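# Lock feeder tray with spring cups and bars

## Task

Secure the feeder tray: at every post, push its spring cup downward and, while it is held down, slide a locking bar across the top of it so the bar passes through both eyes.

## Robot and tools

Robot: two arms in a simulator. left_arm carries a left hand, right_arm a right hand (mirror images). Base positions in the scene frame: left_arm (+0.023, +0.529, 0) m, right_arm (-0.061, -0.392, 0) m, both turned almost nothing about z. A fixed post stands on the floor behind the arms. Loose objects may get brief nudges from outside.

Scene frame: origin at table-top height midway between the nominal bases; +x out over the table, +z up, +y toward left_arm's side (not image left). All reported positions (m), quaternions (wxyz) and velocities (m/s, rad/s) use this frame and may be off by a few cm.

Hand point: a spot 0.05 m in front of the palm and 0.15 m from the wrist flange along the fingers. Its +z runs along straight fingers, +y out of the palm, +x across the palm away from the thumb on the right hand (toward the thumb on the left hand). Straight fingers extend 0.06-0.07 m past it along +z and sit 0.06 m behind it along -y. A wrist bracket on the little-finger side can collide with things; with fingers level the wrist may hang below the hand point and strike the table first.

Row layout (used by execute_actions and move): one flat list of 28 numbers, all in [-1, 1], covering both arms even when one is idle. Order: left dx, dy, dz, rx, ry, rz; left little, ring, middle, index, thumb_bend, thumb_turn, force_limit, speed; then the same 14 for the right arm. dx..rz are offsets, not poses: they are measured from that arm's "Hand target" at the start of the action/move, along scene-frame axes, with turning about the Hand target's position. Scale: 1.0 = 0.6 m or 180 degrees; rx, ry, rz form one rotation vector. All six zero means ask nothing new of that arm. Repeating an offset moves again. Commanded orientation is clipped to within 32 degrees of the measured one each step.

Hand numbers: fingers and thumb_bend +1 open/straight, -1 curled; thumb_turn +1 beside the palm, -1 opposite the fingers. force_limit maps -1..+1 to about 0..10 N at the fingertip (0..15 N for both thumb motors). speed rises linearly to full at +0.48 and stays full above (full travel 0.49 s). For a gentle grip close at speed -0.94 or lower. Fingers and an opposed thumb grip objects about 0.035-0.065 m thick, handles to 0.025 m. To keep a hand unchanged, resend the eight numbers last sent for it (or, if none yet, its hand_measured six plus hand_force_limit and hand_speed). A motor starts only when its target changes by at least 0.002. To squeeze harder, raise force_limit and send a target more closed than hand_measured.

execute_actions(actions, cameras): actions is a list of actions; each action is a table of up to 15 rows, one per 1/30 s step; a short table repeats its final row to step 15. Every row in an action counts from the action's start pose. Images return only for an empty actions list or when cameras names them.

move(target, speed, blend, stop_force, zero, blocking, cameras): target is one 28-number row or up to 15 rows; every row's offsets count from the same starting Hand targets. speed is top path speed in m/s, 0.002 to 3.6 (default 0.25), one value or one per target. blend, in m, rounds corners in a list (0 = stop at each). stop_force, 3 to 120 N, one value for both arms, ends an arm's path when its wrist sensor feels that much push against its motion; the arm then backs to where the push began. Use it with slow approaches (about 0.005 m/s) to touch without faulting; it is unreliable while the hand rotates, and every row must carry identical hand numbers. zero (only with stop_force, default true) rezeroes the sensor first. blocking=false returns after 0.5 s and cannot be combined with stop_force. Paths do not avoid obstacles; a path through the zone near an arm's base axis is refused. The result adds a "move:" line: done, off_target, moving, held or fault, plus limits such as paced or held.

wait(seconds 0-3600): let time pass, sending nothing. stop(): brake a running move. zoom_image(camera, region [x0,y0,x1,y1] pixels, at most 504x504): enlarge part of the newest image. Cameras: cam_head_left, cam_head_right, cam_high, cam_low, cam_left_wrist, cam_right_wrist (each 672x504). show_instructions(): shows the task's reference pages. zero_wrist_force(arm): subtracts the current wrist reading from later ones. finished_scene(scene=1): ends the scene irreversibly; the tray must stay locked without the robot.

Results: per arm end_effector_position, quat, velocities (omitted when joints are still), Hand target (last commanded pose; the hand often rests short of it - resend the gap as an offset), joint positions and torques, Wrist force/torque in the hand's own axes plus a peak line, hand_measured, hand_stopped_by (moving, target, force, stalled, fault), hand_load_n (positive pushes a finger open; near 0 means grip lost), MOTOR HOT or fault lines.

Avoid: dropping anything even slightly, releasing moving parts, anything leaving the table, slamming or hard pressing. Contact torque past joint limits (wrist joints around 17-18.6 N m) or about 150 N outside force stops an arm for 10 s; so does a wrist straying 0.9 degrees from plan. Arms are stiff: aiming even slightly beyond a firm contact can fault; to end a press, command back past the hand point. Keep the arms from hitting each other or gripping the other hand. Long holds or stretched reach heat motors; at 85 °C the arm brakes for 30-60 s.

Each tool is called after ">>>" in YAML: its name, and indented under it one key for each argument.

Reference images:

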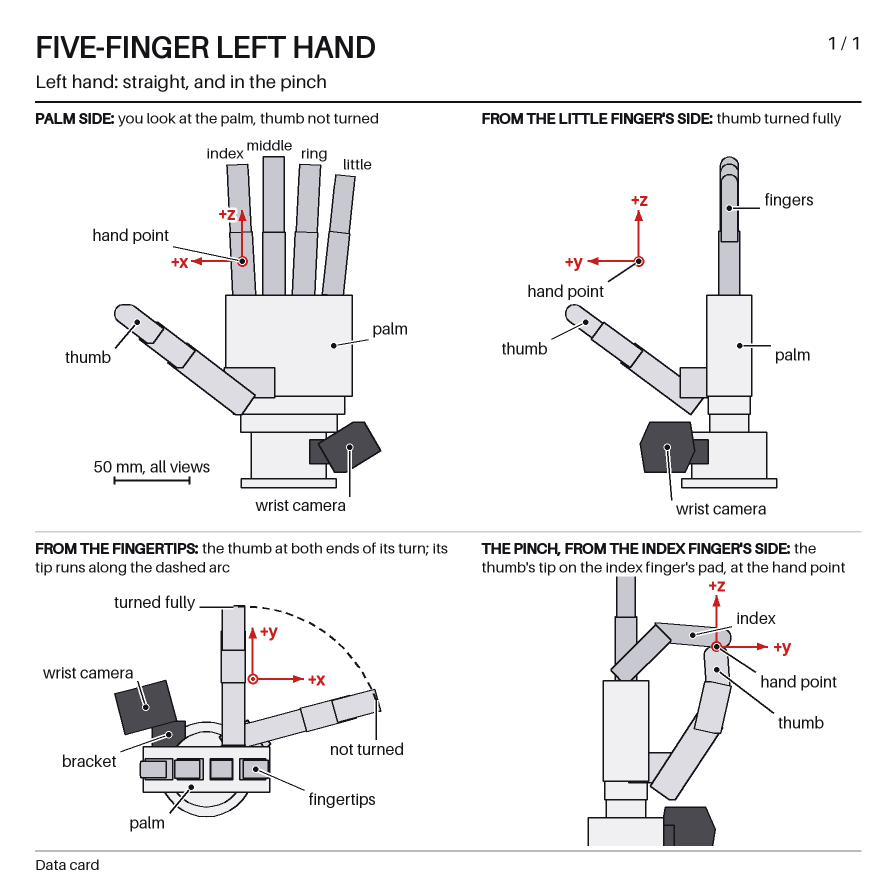

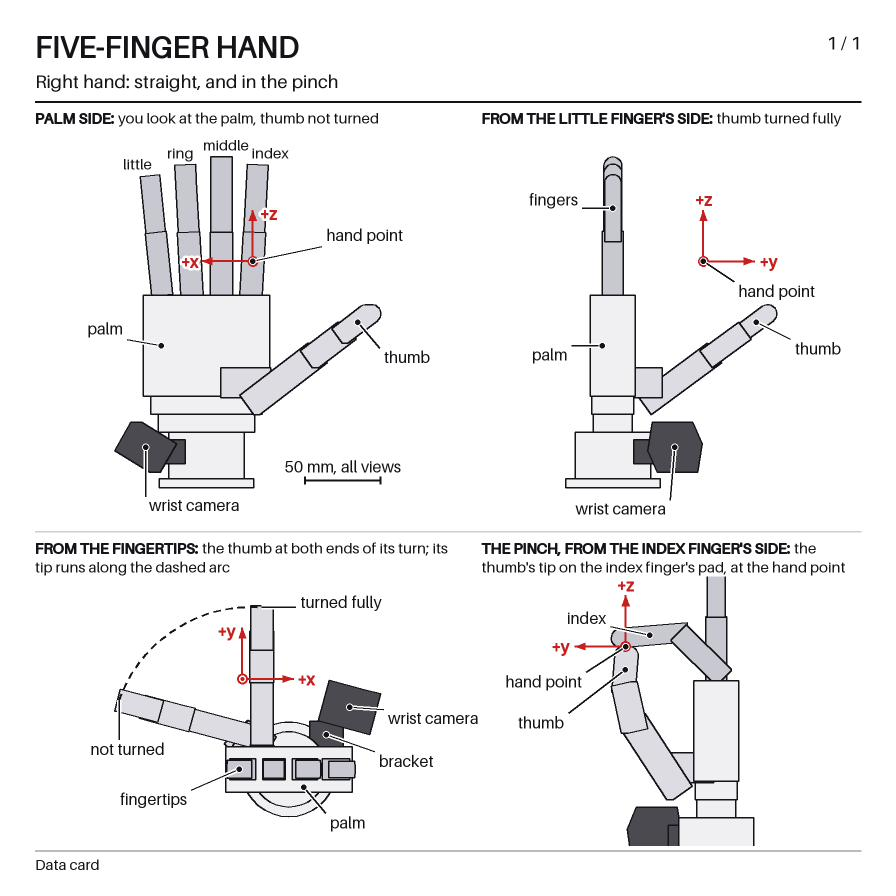

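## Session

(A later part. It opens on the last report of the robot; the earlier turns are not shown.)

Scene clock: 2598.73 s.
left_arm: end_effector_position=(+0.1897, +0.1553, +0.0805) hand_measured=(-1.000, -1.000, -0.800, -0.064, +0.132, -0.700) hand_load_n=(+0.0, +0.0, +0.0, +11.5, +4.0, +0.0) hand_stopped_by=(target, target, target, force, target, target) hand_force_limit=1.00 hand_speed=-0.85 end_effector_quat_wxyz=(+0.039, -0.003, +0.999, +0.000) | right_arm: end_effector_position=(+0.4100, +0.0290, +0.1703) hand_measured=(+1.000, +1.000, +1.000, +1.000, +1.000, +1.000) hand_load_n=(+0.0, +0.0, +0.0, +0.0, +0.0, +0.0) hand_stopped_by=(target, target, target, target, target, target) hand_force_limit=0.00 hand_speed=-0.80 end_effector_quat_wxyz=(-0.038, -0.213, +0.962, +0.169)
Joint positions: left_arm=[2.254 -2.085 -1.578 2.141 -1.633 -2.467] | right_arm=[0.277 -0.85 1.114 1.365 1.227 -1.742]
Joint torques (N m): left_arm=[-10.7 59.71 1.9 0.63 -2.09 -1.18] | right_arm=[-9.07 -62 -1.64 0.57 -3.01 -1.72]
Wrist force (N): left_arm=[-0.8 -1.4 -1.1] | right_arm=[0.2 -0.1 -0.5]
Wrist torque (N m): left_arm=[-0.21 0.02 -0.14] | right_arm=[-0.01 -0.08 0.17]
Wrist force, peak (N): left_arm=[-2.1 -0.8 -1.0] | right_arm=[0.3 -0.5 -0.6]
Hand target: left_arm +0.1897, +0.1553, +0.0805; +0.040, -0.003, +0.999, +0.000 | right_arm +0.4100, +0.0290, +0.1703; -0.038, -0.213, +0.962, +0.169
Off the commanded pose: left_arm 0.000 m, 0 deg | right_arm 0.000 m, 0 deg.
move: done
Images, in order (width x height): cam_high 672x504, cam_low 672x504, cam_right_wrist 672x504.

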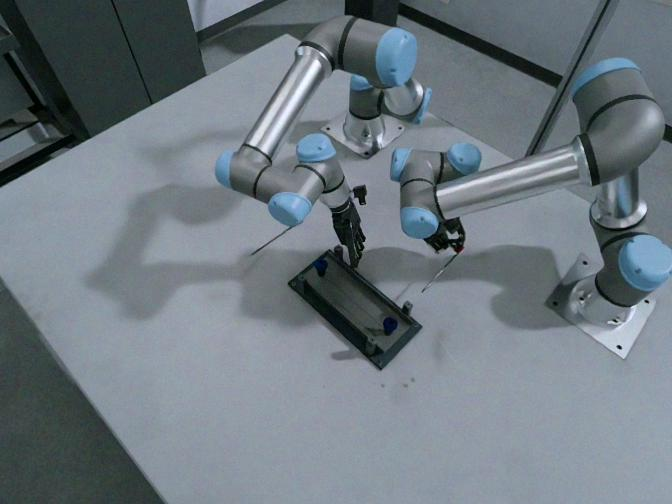

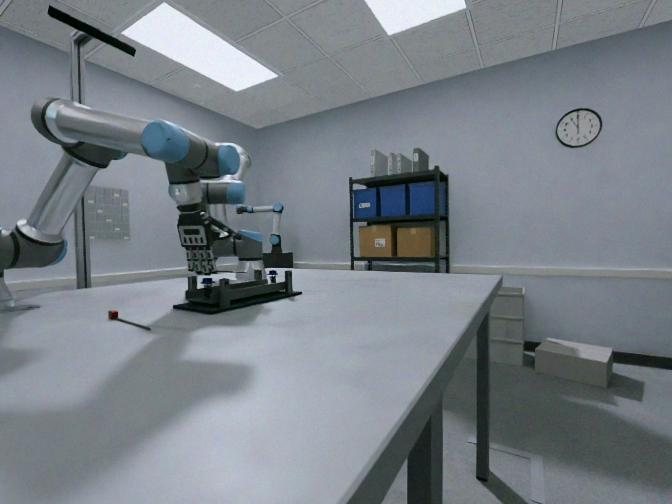

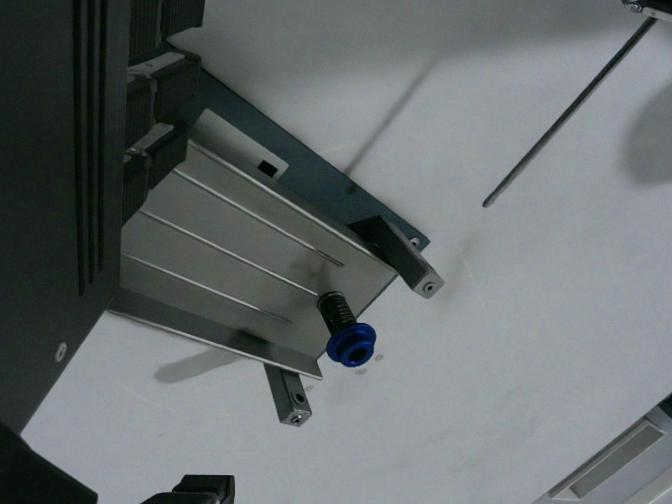

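>>> move:
  target: [0.0583,0.005,0.0022,0,-0.0028,0,-1,-1,-0.8,-0.6,0.13,-0.7,1.0,-0.85,0,0,0,0,0,0,1,1,1,1,1,1,0,-0.8]
  speed: 0.1
  stop_force: 5
  cameras: ["cam_low","cam_high","cam_right_wrist"]

>>> zoom_image:
  camera: "cam_low"
  region: [230, 255, 300, 300]

>>> zoom_image:
  camera: "cam_high"
  region: [340, 240, 480, 380]

>>> zoom_image:
  camera: "cam_right_wrist"
  region: [390, 220, 490, 320]

Scene clock: 2635.33 s.
left_arm: end_effector_position=(+0.2247, +0.1583, +0.0818) hand_measured=(-1.000, -1.000, -0.800, -0.064, +0.132, -0.700) hand_load_n=(+0.0, +0.0, +0.0, +11.5, +4.0, +0.0) hand_stopped_by=(target, target, target, force, target, target) hand_force_limit=1.00 hand_speed=-0.85 end_effector_quat_wxyz=(+0.044, -0.003, +0.999, +0.000) | right_arm: end_effector_position=(+0.4100, +0.0290, +0.1703) hand_measured=(+1.000, +1.000, +1.000, +1.000, +1.000, +1.000) hand_load_n=(+0.0, +0.0, +0.0, +0.0, +0.0, +0.0) hand_stopped_by=(target, target, target, target, target, target) hand_force_limit=0.00 hand_speed=-0.80 end_effector_quat_wxyz=(-0.038, -0.213, +0.962, +0.169)
Joint positions: left_arm=[2.312 -2.105 -1.538 2.131 -1.636 -2.408] | right_arm=[0.277 -0.85 1.114 1.365 1.227 -1.742]
Joint torques (N m): left_arm=[7.6 17.7 31.18 -5.65 -1.97 1.59] | right_arm=[-9.37 -62.29 -1.55 0.61 -3.06 -1.75]
Wrist force (N): left_arm=[-0.7 -1.4 -1.1] | right_arm=[0.1 -0.2 -0.7]
Wrist torque (N m): left_arm=[-0.23 0.02 -0.21] | right_arm=[-0.02 -0.05 0.15]
Wrist force, peak (N): left_arm=[1.9 -2.5 -1.0] | right_arm=[0.4 -0.4 -0.6]
Hand target: left_arm +0.2247, +0.1583, +0.0818; +0.044, -0.003, +0.999, +0.000 | right_arm +0.4100, +0.0290, +0.1703; -0.038, -0.213, +0.962, +0.169
Off the commanded pose: left_arm 0.000 m, 0 deg | right_arm 0.000 m, 0 deg.
move: done
Images, in order (width x height): cam_high 672x504, cam_low 672x504, cam_right_wrist 672x504.

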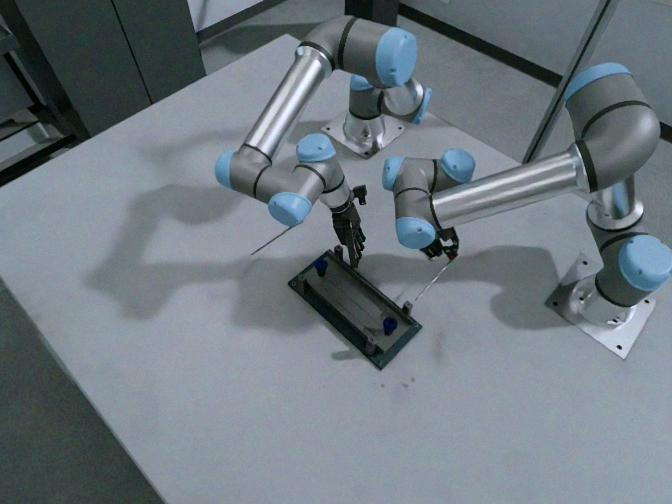

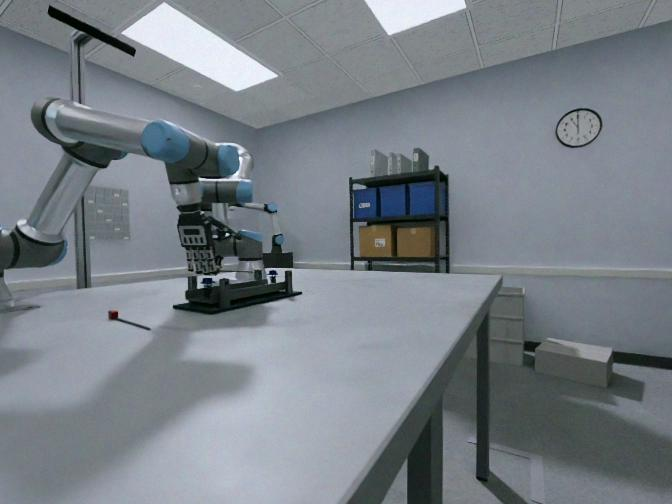

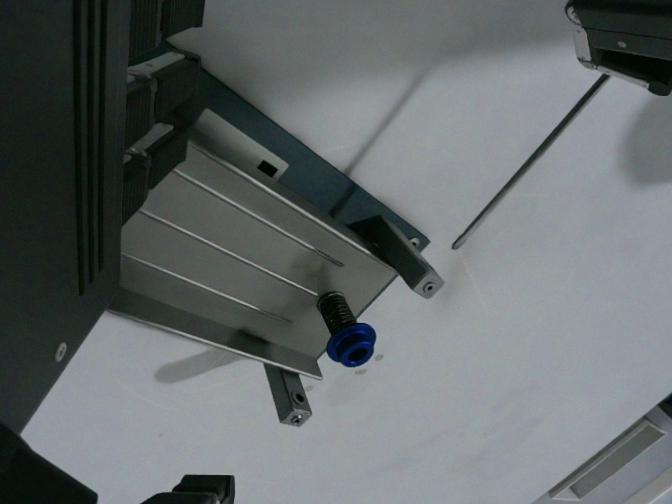

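Scaled by 7.200 from the camera's image (finer frame: 960x720).

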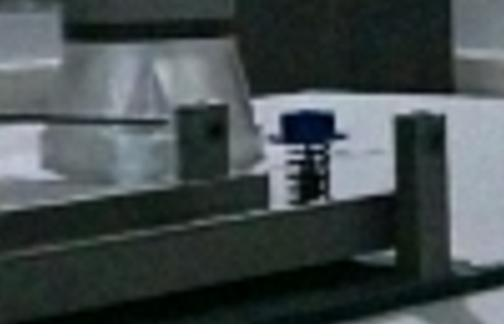

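Scaled by 3.600 from the camera's image (finer frame: 960x720).

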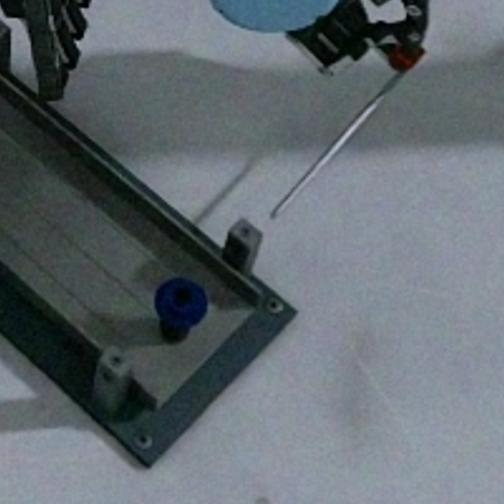

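Scaled by 5.040 from the camera's image (finer frame: 960x720).

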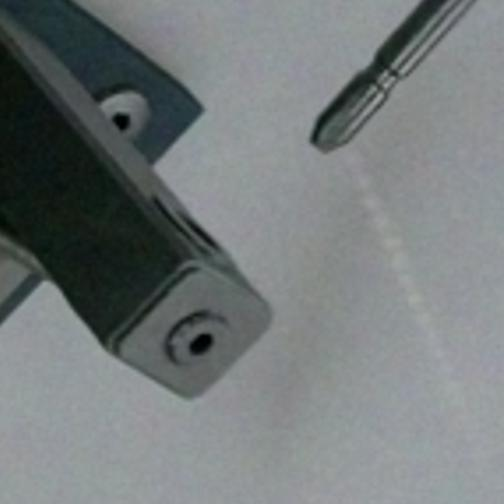

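>>> move:
  target: [0,0.011,-0.0025,0,0,-0.025,-1,-1,-0.8,-0.6,0.13,-0.7,1.0,-0.85,0,0,0,0,0,0,1,1,1,1,1,1,0,-0.8]
  speed: 0.08
  cameras: ["cam_low","cam_high","cam_right_wrist"]

>>> zoom_image:
  camera: "cam_low"
  region: [230, 255, 300, 300]

>>> zoom_image:
  camera: "cam_high"
  region: [340, 240, 480, 380]

>>> zoom_image:
  camera: "cam_right_wrist"
  region: [390, 220, 490, 320]

Scene clock: 2681.50 s.
left_arm: end_effector_position=(+0.2247, +0.1649, +0.0803) hand_measured=(-1.000, -1.000, -0.800, -0.064, +0.132, -0.700) hand_load_n=(+0.0, +0.0, +0.0, +11.0, +4.0, +0.5) hand_stopped_by=(target, target, target, force, target, target) hand_force_limit=1.00 hand_speed=-0.85 end_effector_quat_wxyz=(+0.044, +0.036, +0.998, -0.001) | right_arm: end_effector_position=(+0.4100, +0.0290, +0.1703) hand_measured=(+1.000, +1.000, +1.000, +1.000, +1.000, +1.000) hand_load_n=(+0.0, +0.0, +0.0, +0.0, +0.0, +0.0) hand_stopped_by=(target, target, target, target, target, target) hand_force_limit=0.00 hand_speed=-0.80 end_effector_quat_wxyz=(-0.038, -0.213, +0.962, +0.169)
Joint positions: left_arm=[2.314 -2.09 -1.566 2.148 -1.632 -2.329] | right_arm=[0.277 -0.85 1.114 1.365 1.227 -1.742]
Joint torques (N m): left_arm=[8.58 58.71 1 0.66 1.49 1.7] | right_arm=[-9.44 -62.18 -1.39 0.66 -3.02 -1.69]
Wrist force (N): left_arm=[-0.7 -1.5 -1.2] | right_arm=[0.1 -0.1 -0.6]
Wrist torque (N m): left_arm=[-0.22 0.01 -0.20] | right_arm=[-0.02 -0.06 0.16]
Wrist force, peak (N): left_arm=[-0.8 -1.6 -1.2] | right_arm=[0.3 -0.6 -0.6]
Hand target: left_arm +0.2247, +0.1649, +0.0803; +0.044, +0.037, +0.998, -0.001 | right_arm +0.4100, +0.0290, +0.1703; -0.038, -0.213, +0.962, +0.169
Off the commanded pose: left_arm 0.000 m, 0 deg | right_arm 0.000 m, 0 deg.
move: done
Images, in order (width x height): cam_high 672x504, cam_low 672x504, cam_right_wrist 672x504.

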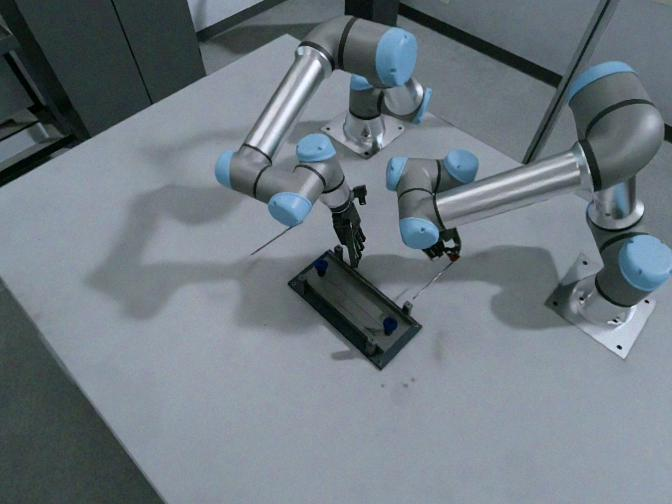

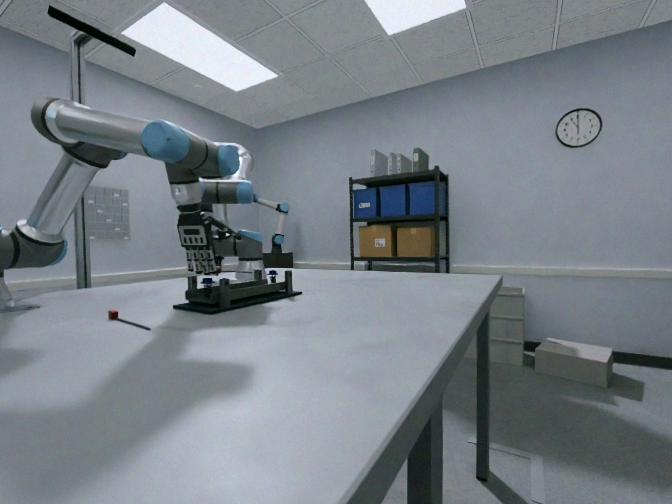

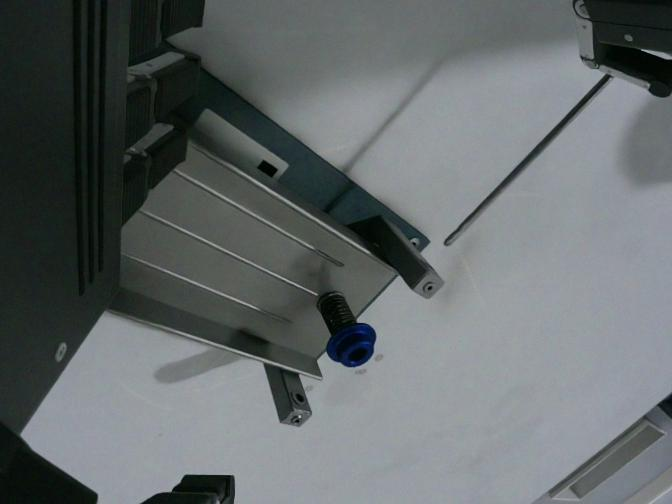

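Scaled by 7.200 from the camera's image (finer frame: 960x720).

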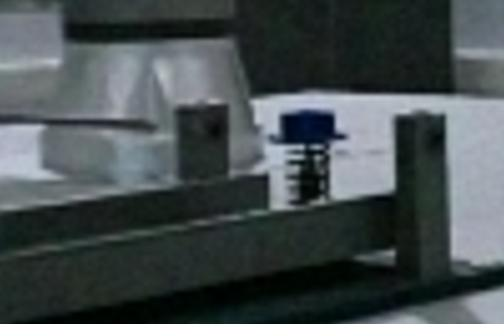

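Scaled by 3.600 from the camera's image (finer frame: 960x720).

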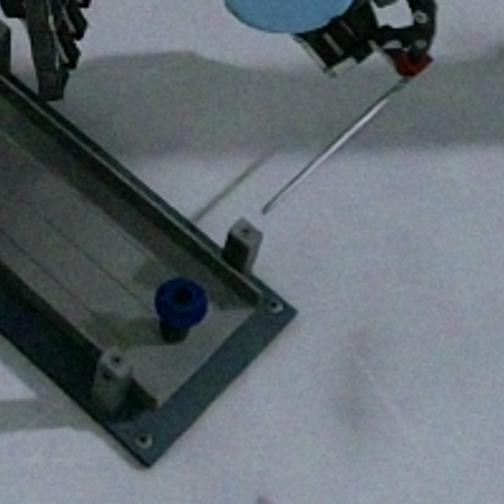

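Scaled by 5.040 from the camera's image (finer frame: 960x720).

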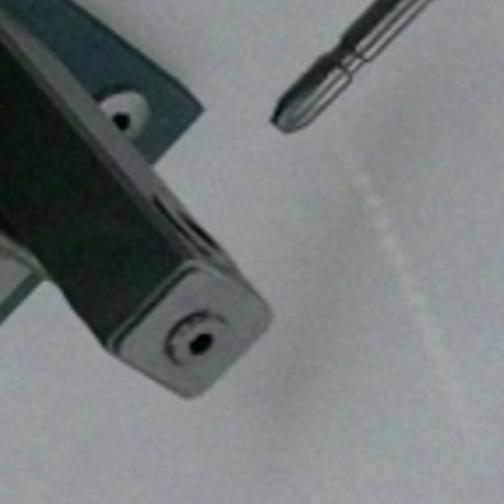

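>>> move:
  target: [0.0243,0,0,0,0,0,-1,-1,-0.8,-0.6,0.13,-0.7,1.0,-0.85,0,0,0,0,0,0,1,1,1,1,1,1,0,-0.8]
  speed: 0.04
  stop_force: 4
  cameras: ["cam_low","cam_high","cam_right_wrist"]

>>> zoom_image:
  camera: "cam_low"
  region: [230, 255, 300, 300]

>>> zoom_image:
  camera: "cam_right_wrist"
  region: [400, 230, 460, 290]

Scene clock: 2693.13 s.
left_arm: end_effector_position=(+0.2393, +0.1649, +0.0803) hand_measured=(-1.000, -1.000, -0.800, -0.064, +0.132, -0.700) hand_load_n=(+0.5, +0.0, +0.0, +11.5, +4.0, +0.0) hand_stopped_by=(target, target, target, force, target, target) hand_force_limit=1.00 hand_speed=-0.85 end_effector_quat_wxyz=(+0.044, +0.037, +0.998, -0.001) | right_arm: end_effector_position=(+0.4100, +0.0290, +0.1703) hand_measured=(+1.000, +1.000, +1.000, +1.000, +1.000, +1.000) hand_load_n=(+0.0, +0.0, +0.0, +0.0, +0.0, +0.0) hand_stopped_by=(target, target, target, target, target, target) hand_force_limit=0.00 hand_speed=-0.80 end_effector_quat_wxyz=(-0.038, -0.213, +0.962, +0.169)
Joint positions: left_arm=[2.337 -2.104 -1.543 2.141 -1.63 -2.305] | right_arm=[0.277 -0.85 1.114 1.365 1.227 -1.742]
Joint torques (N m): left_arm=[8.88 18.1 31.14 -5.52 1.6 1.5] | right_arm=[-9.43 -62.48 -2.05 0.73 -2.91 -1.81]
Wrist force (N): left_arm=[-0.7 -1.5 -1.1] | right_arm=[0.1 -0.4 -0.3]
Wrist torque (N m): left_arm=[-0.22 0.02 -0.21] | right_arm=[-0.06 -0.07 0.16]
Wrist force, peak (N): left_arm=[-0.8 -1.6 -1.3] | right_arm=[0.4 -0.3 -0.7]
Hand target: left_arm +0.2393, +0.1649, +0.0803; +0.044, +0.037, +0.998, -0.001 | right_arm +0.4100, +0.0290, +0.1703; -0.038, -0.213, +0.962, +0.169
Off the commanded pose: left_arm 0.000 m, 0 deg | right_arm 0.000 m, 0 deg.
move: done
Images, in order (width x height): cam_high 672x504, cam_low 672x504, cam_right_wrist 672x504.

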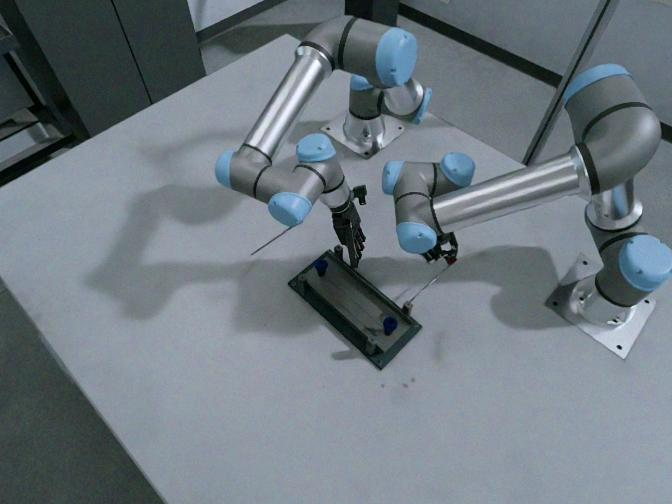

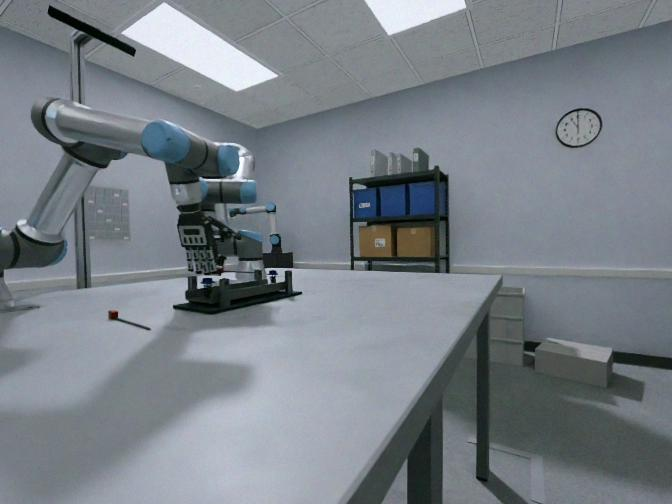

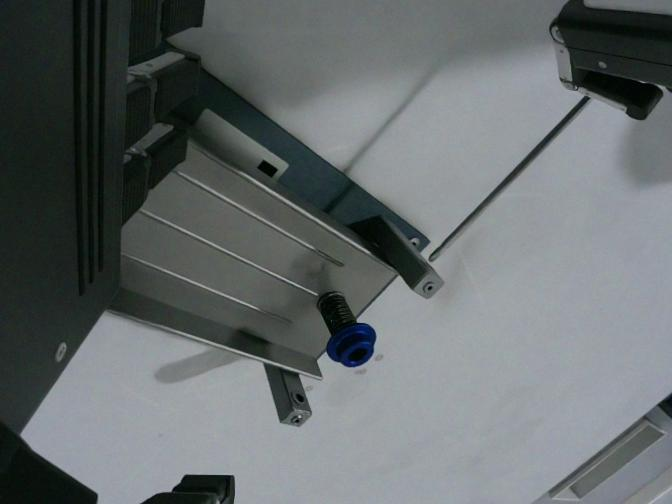

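Scaled by 7.200 from the camera's image (finer frame: 960x720).

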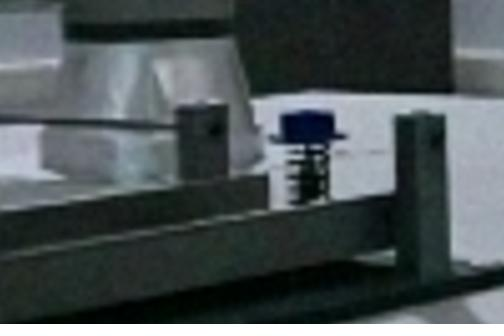

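Scaled by 8.400 from the camera's image (finer frame: 960x720).

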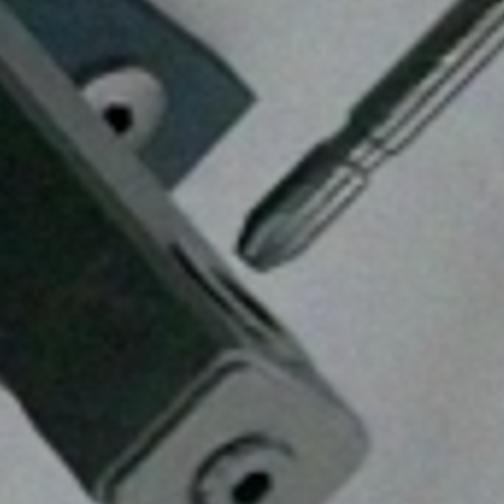

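>>> move:
  target: [0.02,0,0,0,0,0,-1,-1,-0.8,-0.6,0.13,-0.7,1.0,-0.85,0,0,0,0,0,0,1,1,1,1,1,1,0,-0.8]
  speed: 0.012
  stop_force: 3.5
  cameras: ["cam_low","cam_right_wrist"]

>>> zoom_image:
  camera: "cam_right_wrist"
  region: [400, 230, 460, 290]

Scene clock: 2703.33 s.
left_arm: end_effector_position=(+0.2438, +0.1649, +0.0803) hand_measured=(-1.000, -1.000, -0.800, -0.064, +0.132, -0.700) hand_load_n=(+0.0, +0.0, +0.0, +11.5, +4.0, +0.0) hand_stopped_by=(target, target, target, force, target, target) hand_force_limit=1.00 hand_speed=-0.85 end_effector_quat_wxyz=(+0.044, +0.037, +0.998, -0.001) | right_arm: end_effector_position=(+0.4100, +0.0290, +0.1703) hand_measured=(+1.000, +1.000, +1.000, +1.000, +1.000, +1.000) hand_load_n=(+0.0, +0.0, +0.0, +0.0, +0.0, +0.0) hand_stopped_by=(target, target, target, target, target, target) hand_force_limit=0.00 hand_speed=-0.80 end_effector_quat_wxyz=(-0.038, -0.213, +0.962, +0.169)
Joint positions: left_arm=[2.344 -2.108 -1.535 2.138 -1.63 -2.298] | right_arm=[0.277 -0.85 1.114 1.365 1.227 -1.742]
Joint torques (N m): left_arm=[-8.72 60.07 2.5 0.69 -2.26 -0.9] | right_arm=[-9.47 -62.14 -1.37 0.7 -3 -1.75]
Wrist force (N): left_arm=[-0.2 -1.5 -1.4] | right_arm=[0.3 0.0 -0.6]
Wrist torque (N m): left_arm=[-0.21 0.10 -0.24] | right_arm=[0.01 -0.08 0.18]
Wrist force, peak (N): left_arm=[4.4 -1.7 -1.5] | right_arm=[0.3 -0.2 -0.8]
Hand target: left_arm +0.2438, +0.1649, +0.0803; +0.044, +0.037, +0.998, -0.001 (not the last commanded pose) | right_arm +0.4100, +0.0290, +0.1703; -0.038, -0.213, +0.962, +0.169
Off the commanded pose: left_arm 0.007 m, 0 deg | right_arm 0.000 m, 0 deg.
move: contact (left_arm)

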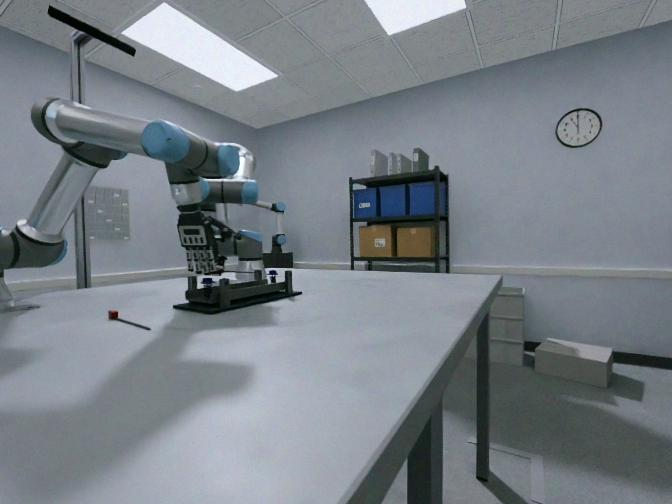

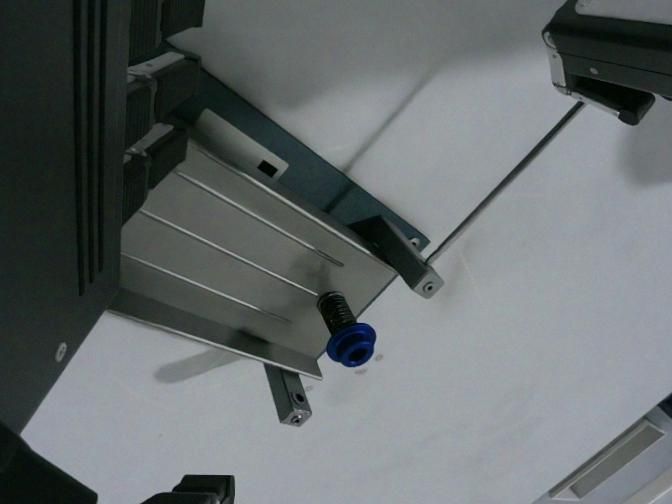

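Scaled by 8.400 from the camera's image (finer frame: 960x720).

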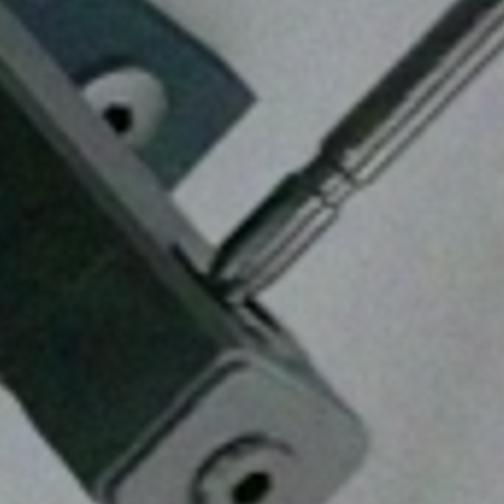

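>>> zoom_image:
  camera: "cam_low"
  region: [240, 260, 280, 290]

>>> execute_actions:
  actions: []
  cameras: ["cam_high","cam_left_wrist"]

>>> zoom_image:
  camera: "cam_high"
  region: [390, 260, 460, 330]

Scaled by 12.600 from the camera's image (finer frame: 960x720).

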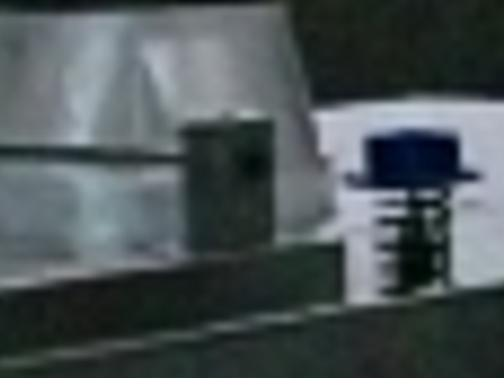

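Scene clock: 2716.57 s.
left_arm: end_effector_position=(+0.2438, +0.1649, +0.0803) hand_measured=(-1.000, -1.000, -0.800, -0.064, +0.132, -0.700) hand_load_n=(+0.0, +0.0, +0.0, +11.5, +4.0, +0.0) hand_stopped_by=(target, target, target, force, target, target) hand_force_limit=1.00 hand_speed=-0.85 end_effector_quat_wxyz=(+0.044, +0.037, +0.998, -0.001) | right_arm: end_effector_position=(+0.4100, +0.0290, +0.1703) hand_measured=(+1.000, +1.000, +1.000, +1.000, +1.000, +1.000) hand_load_n=(+0.0, +0.0, +0.0, +0.0, +0.0, +0.0) hand_stopped_by=(target, target, target, target, target, target) hand_force_limit=0.00 hand_speed=-0.80 end_effector_quat_wxyz=(-0.038, -0.213, +0.962, +0.169)
Joint positions: left_arm=[2.344 -2.108 -1.535 2.138 -1.63 -2.298] | right_arm=[0.277 -0.85 1.114 1.365 1.227 -1.742]
Joint velocities: within noise
Joint torques (N m): left_arm=[-9.75 59.66 2.09 0.9 -2.3 -0.89] | right_arm=[-9.24 -62.43 -1.76 0.59 -2.98 -1.77]
Wrist force (N): left_arm=[0.0 -1.3 -1.4] | right_arm=[0.3 -0.4 -0.3]
Wrist torque (N m): left_arm=[-0.19 0.07 -0.24] | right_arm=[-0.07 -0.09 0.16]
Wrist force, peak (N): left_arm=[-0.1 -1.6 -1.5] | right_arm=[0.6 -0.4 -0.5]
Hand target: left_arm +0.2438, +0.1649, +0.0803; +0.044, +0.037, +0.998, -0.001 (not the last commanded pose) | right_arm +0.4100, +0.0290, +0.1703; -0.038, -0.213, +0.962, +0.169
Off the commanded pose: left_arm 0.007 m, 0 deg | right_arm 0.000 m, 0 deg.
Images, in order (width x height): cam_high 672x504, cam_left_wrist 672x504.

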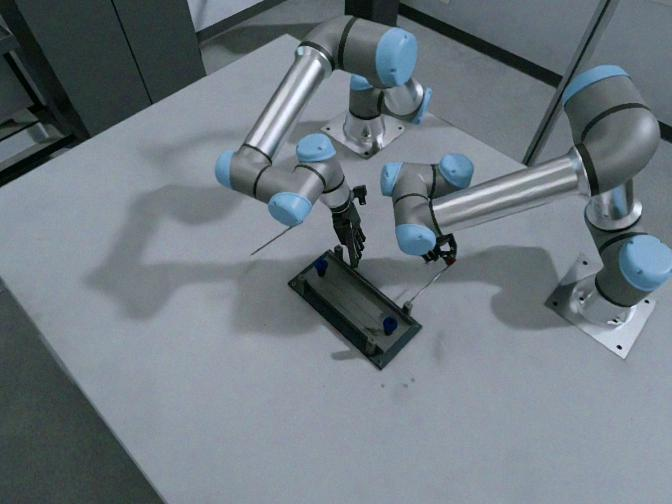

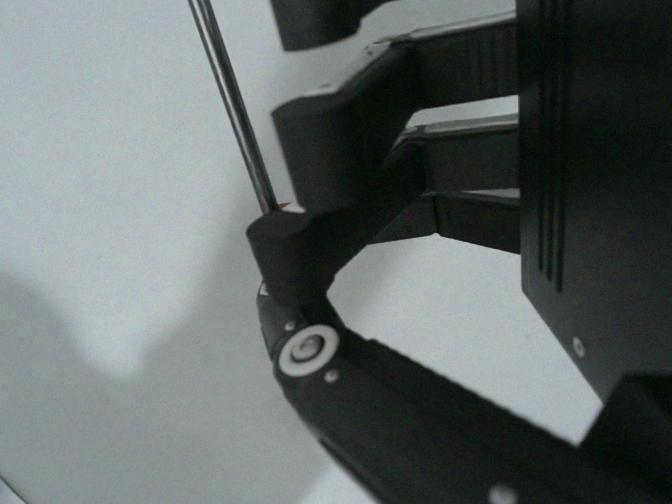

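Scaled by 7.200 from the camera's image (finer frame: 960x720).

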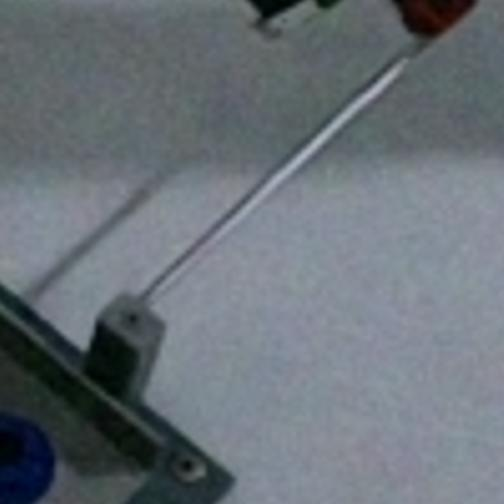

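>>> zoom_image:
  camera: "cam_high"
  region: [395, 290, 425, 320]

>>> zoom_image:
  camera: "cam_high"
  region: [355, 330, 385, 360]

Scaled by 16.800 from the camera's image (finer frame: 960x720).

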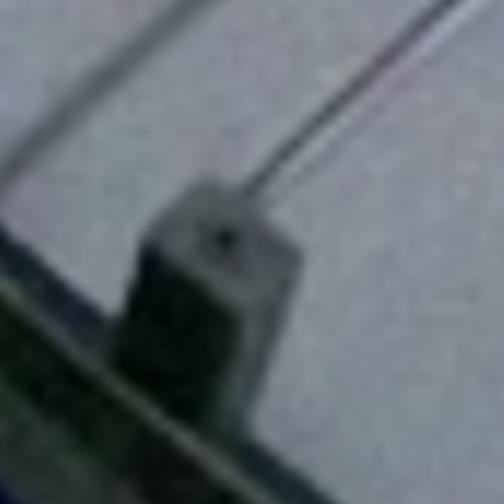

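Scaled by 16.800 from the camera's image (finer frame: 960x720).

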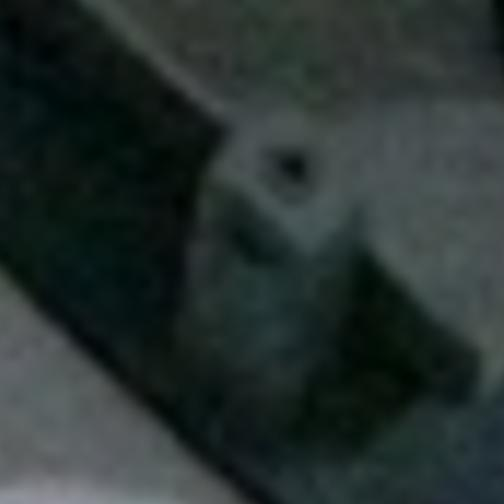

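>>> move:
  target:
    - [-0.005,0,0,0,0,0,-1,-1,-0.8,-0.6,0.13,-0.7,1.0,-0.85,0,0,0,0,0,0,1,1,1,1,1,1,0,-0.8]
    - [-0.005,0.0033,0,0,0,0,-1,-1,-0.8,-0.6,0.13,-0.7,1.0,-0.85,0,0,0,0,0,0,1,1,1,1,1,1,0,-0.8]
  speed: 0.02
  cameras: []

>>> move:
  target: [0.03,0,0,0,0,0,-1,-1,-0.8,-0.6,0.13,-0.7,1.0,-0.85,0,0,0,0,0,0,1,1,1,1,1,1,0,-0.8]
  speed: 0.01
  stop_force: 3.5
  cameras: ["cam_low","cam_right_wrist"]

>>> zoom_image:
  camera: "cam_right_wrist"
  region: [400, 230, 460, 290]

Scene clock: 2807.00 s.
left_arm: end_effector_position=(+0.2408, +0.1668, +0.0803) hand_measured=(-1.000, -1.000, -0.800, -0.064, +0.132, -0.700) hand_load_n=(+0.0, +0.0, +0.5, +11.5, +4.0, +0.0) hand_stopped_by=(target, target, target, force, target, target) hand_force_limit=1.00 hand_speed=-0.85 end_effector_quat_wxyz=(+0.044, +0.037, +0.998, -0.001) | right_arm: end_effector_position=(+0.4100, +0.0290, +0.1703) hand_measured=(+1.000, +1.000, +1.000, +1.000, +1.000, +1.000) hand_load_n=(+0.0, +0.0, +0.0, +0.0, +0.0, +0.0) hand_stopped_by=(target, target, target, target, target, target) hand_force_limit=0.00 hand_speed=-0.80 end_effector_quat_wxyz=(-0.038, -0.213, +0.962, +0.169)
Joint positions: left_arm=[2.342 -2.102 -1.546 2.142 -1.63 -2.3] | right_arm=[0.277 -0.85 1.114 1.365 1.227 -1.742]
Joint torques (N m): left_arm=[8.24 59.46 2.99 0.56 1.05 1.18] | right_arm=[-9.24 -62.56 -1.24 0.63 -3 -1.83]
Wrist force (N): left_arm=[-1.2 -1.4 -1.1] | right_arm=[0.5 -0.1 -0.3]
Wrist torque (N m): left_arm=[-0.22 0.13 -0.24] | right_arm=[-0.03 -0.12 0.18]
Wrist force, peak (N): left_arm=[-1.6 -1.6 -1.3] | right_arm=[0.3 -0.6 -0.4]
Hand target: left_arm +0.2408, +0.1669, +0.0803; +0.044, +0.037, +0.998, -0.001 | right_arm +0.4100, +0.0290, +0.1703; -0.038, -0.213, +0.962, +0.169
Off the commanded pose: left_arm 0.000 m, 0 deg | right_arm 0.000 m, 0 deg.
move: done

Scene clock: 2809.73 s.
left_arm: end_effector_position=(+0.2588, +0.1669, +0.0803) hand_measured=(-1.000, -1.000, -0.800, -0.064, +0.132, -0.700) hand_load_n=(+0.0, +0.0, +0.0, +11.5, +4.0, +0.0) hand_stopped_by=(target, target, target, force, target, target) hand_force_limit=1.00 hand_speed=-0.85 end_effector_quat_wxyz=(+0.044, +0.037, +0.998, -0.001) | right_arm: end_effector_position=(+0.4100, +0.0290, +0.1703) hand_measured=(+1.000, +1.000, +1.000, +1.000, +1.000, +1.000) hand_load_n=(+0.0, +0.0, +0.0, +0.0, +0.0, +0.0) hand_stopped_by=(target, target, target, target, target, target) hand_force_limit=0.00 hand_speed=-0.80 end_effector_quat_wxyz=(-0.038, -0.213, +0.962, +0.169)
Joint positions: left_arm=[2.37 -2.12 -1.516 2.132 -1.628 -2.272] | right_arm=[0.277 -0.85 1.114 1.365 1.227 -1.742]
Joint torques (N m): left_arm=[9.4 17.18 30.36 -5.55 1.56 1.51] | right_arm=[-9.55 -62.24 -1.59 0.65 -2.96 -1.68]
Wrist force (N): left_arm=[-1.3 -1.3 -1.2] | right_arm=[0.2 -0.1 -0.3]
Wrist torque (N m): left_arm=[-0.20 0.13 -0.25] | right_arm=[-0.02 -0.08 0.17]
Wrist force, peak (N): left_arm=[-1.5 -1.5 -1.2] | right_arm=[0.0 -0.5 -0.6]
Hand target: left_arm +0.2588, +0.1669, +0.0803; +0.044, +0.037, +0.998, -0.001 | right_arm +0.4100, +0.0290, +0.1703; -0.038, -0.213, +0.962, +0.169
Off the commanded pose: left_arm 0.000 m, 0 deg | right_arm 0.000 m, 0 deg.
move: done

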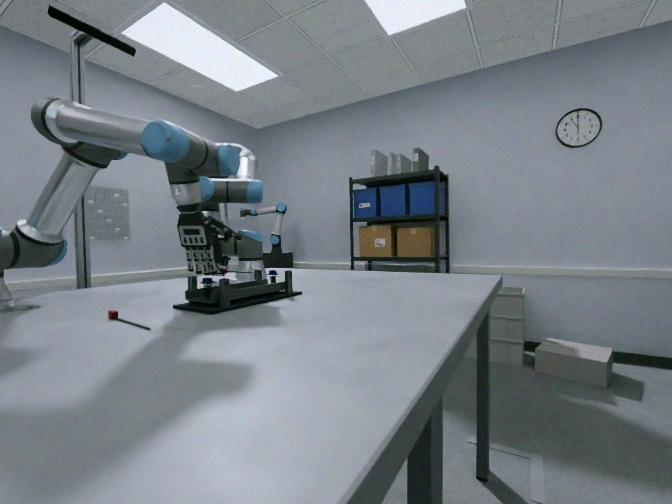

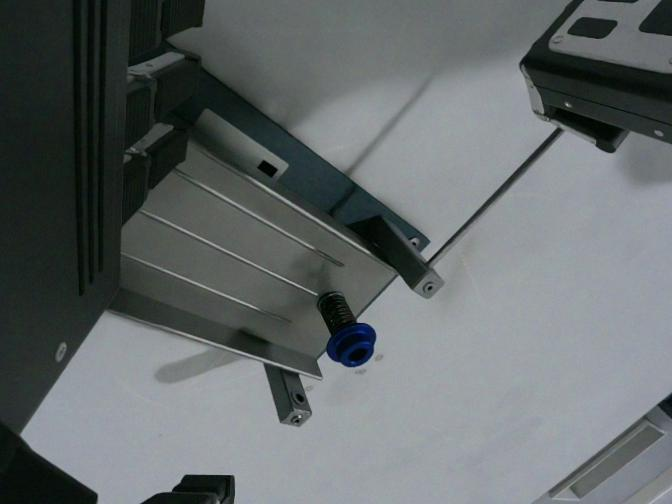

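Scaled by 8.400 from the camera's image (finer frame: 960x720).

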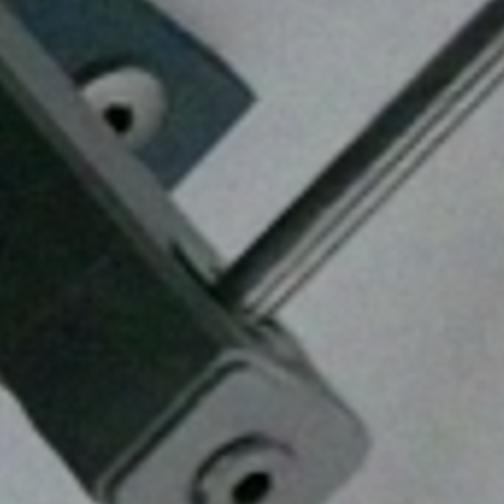

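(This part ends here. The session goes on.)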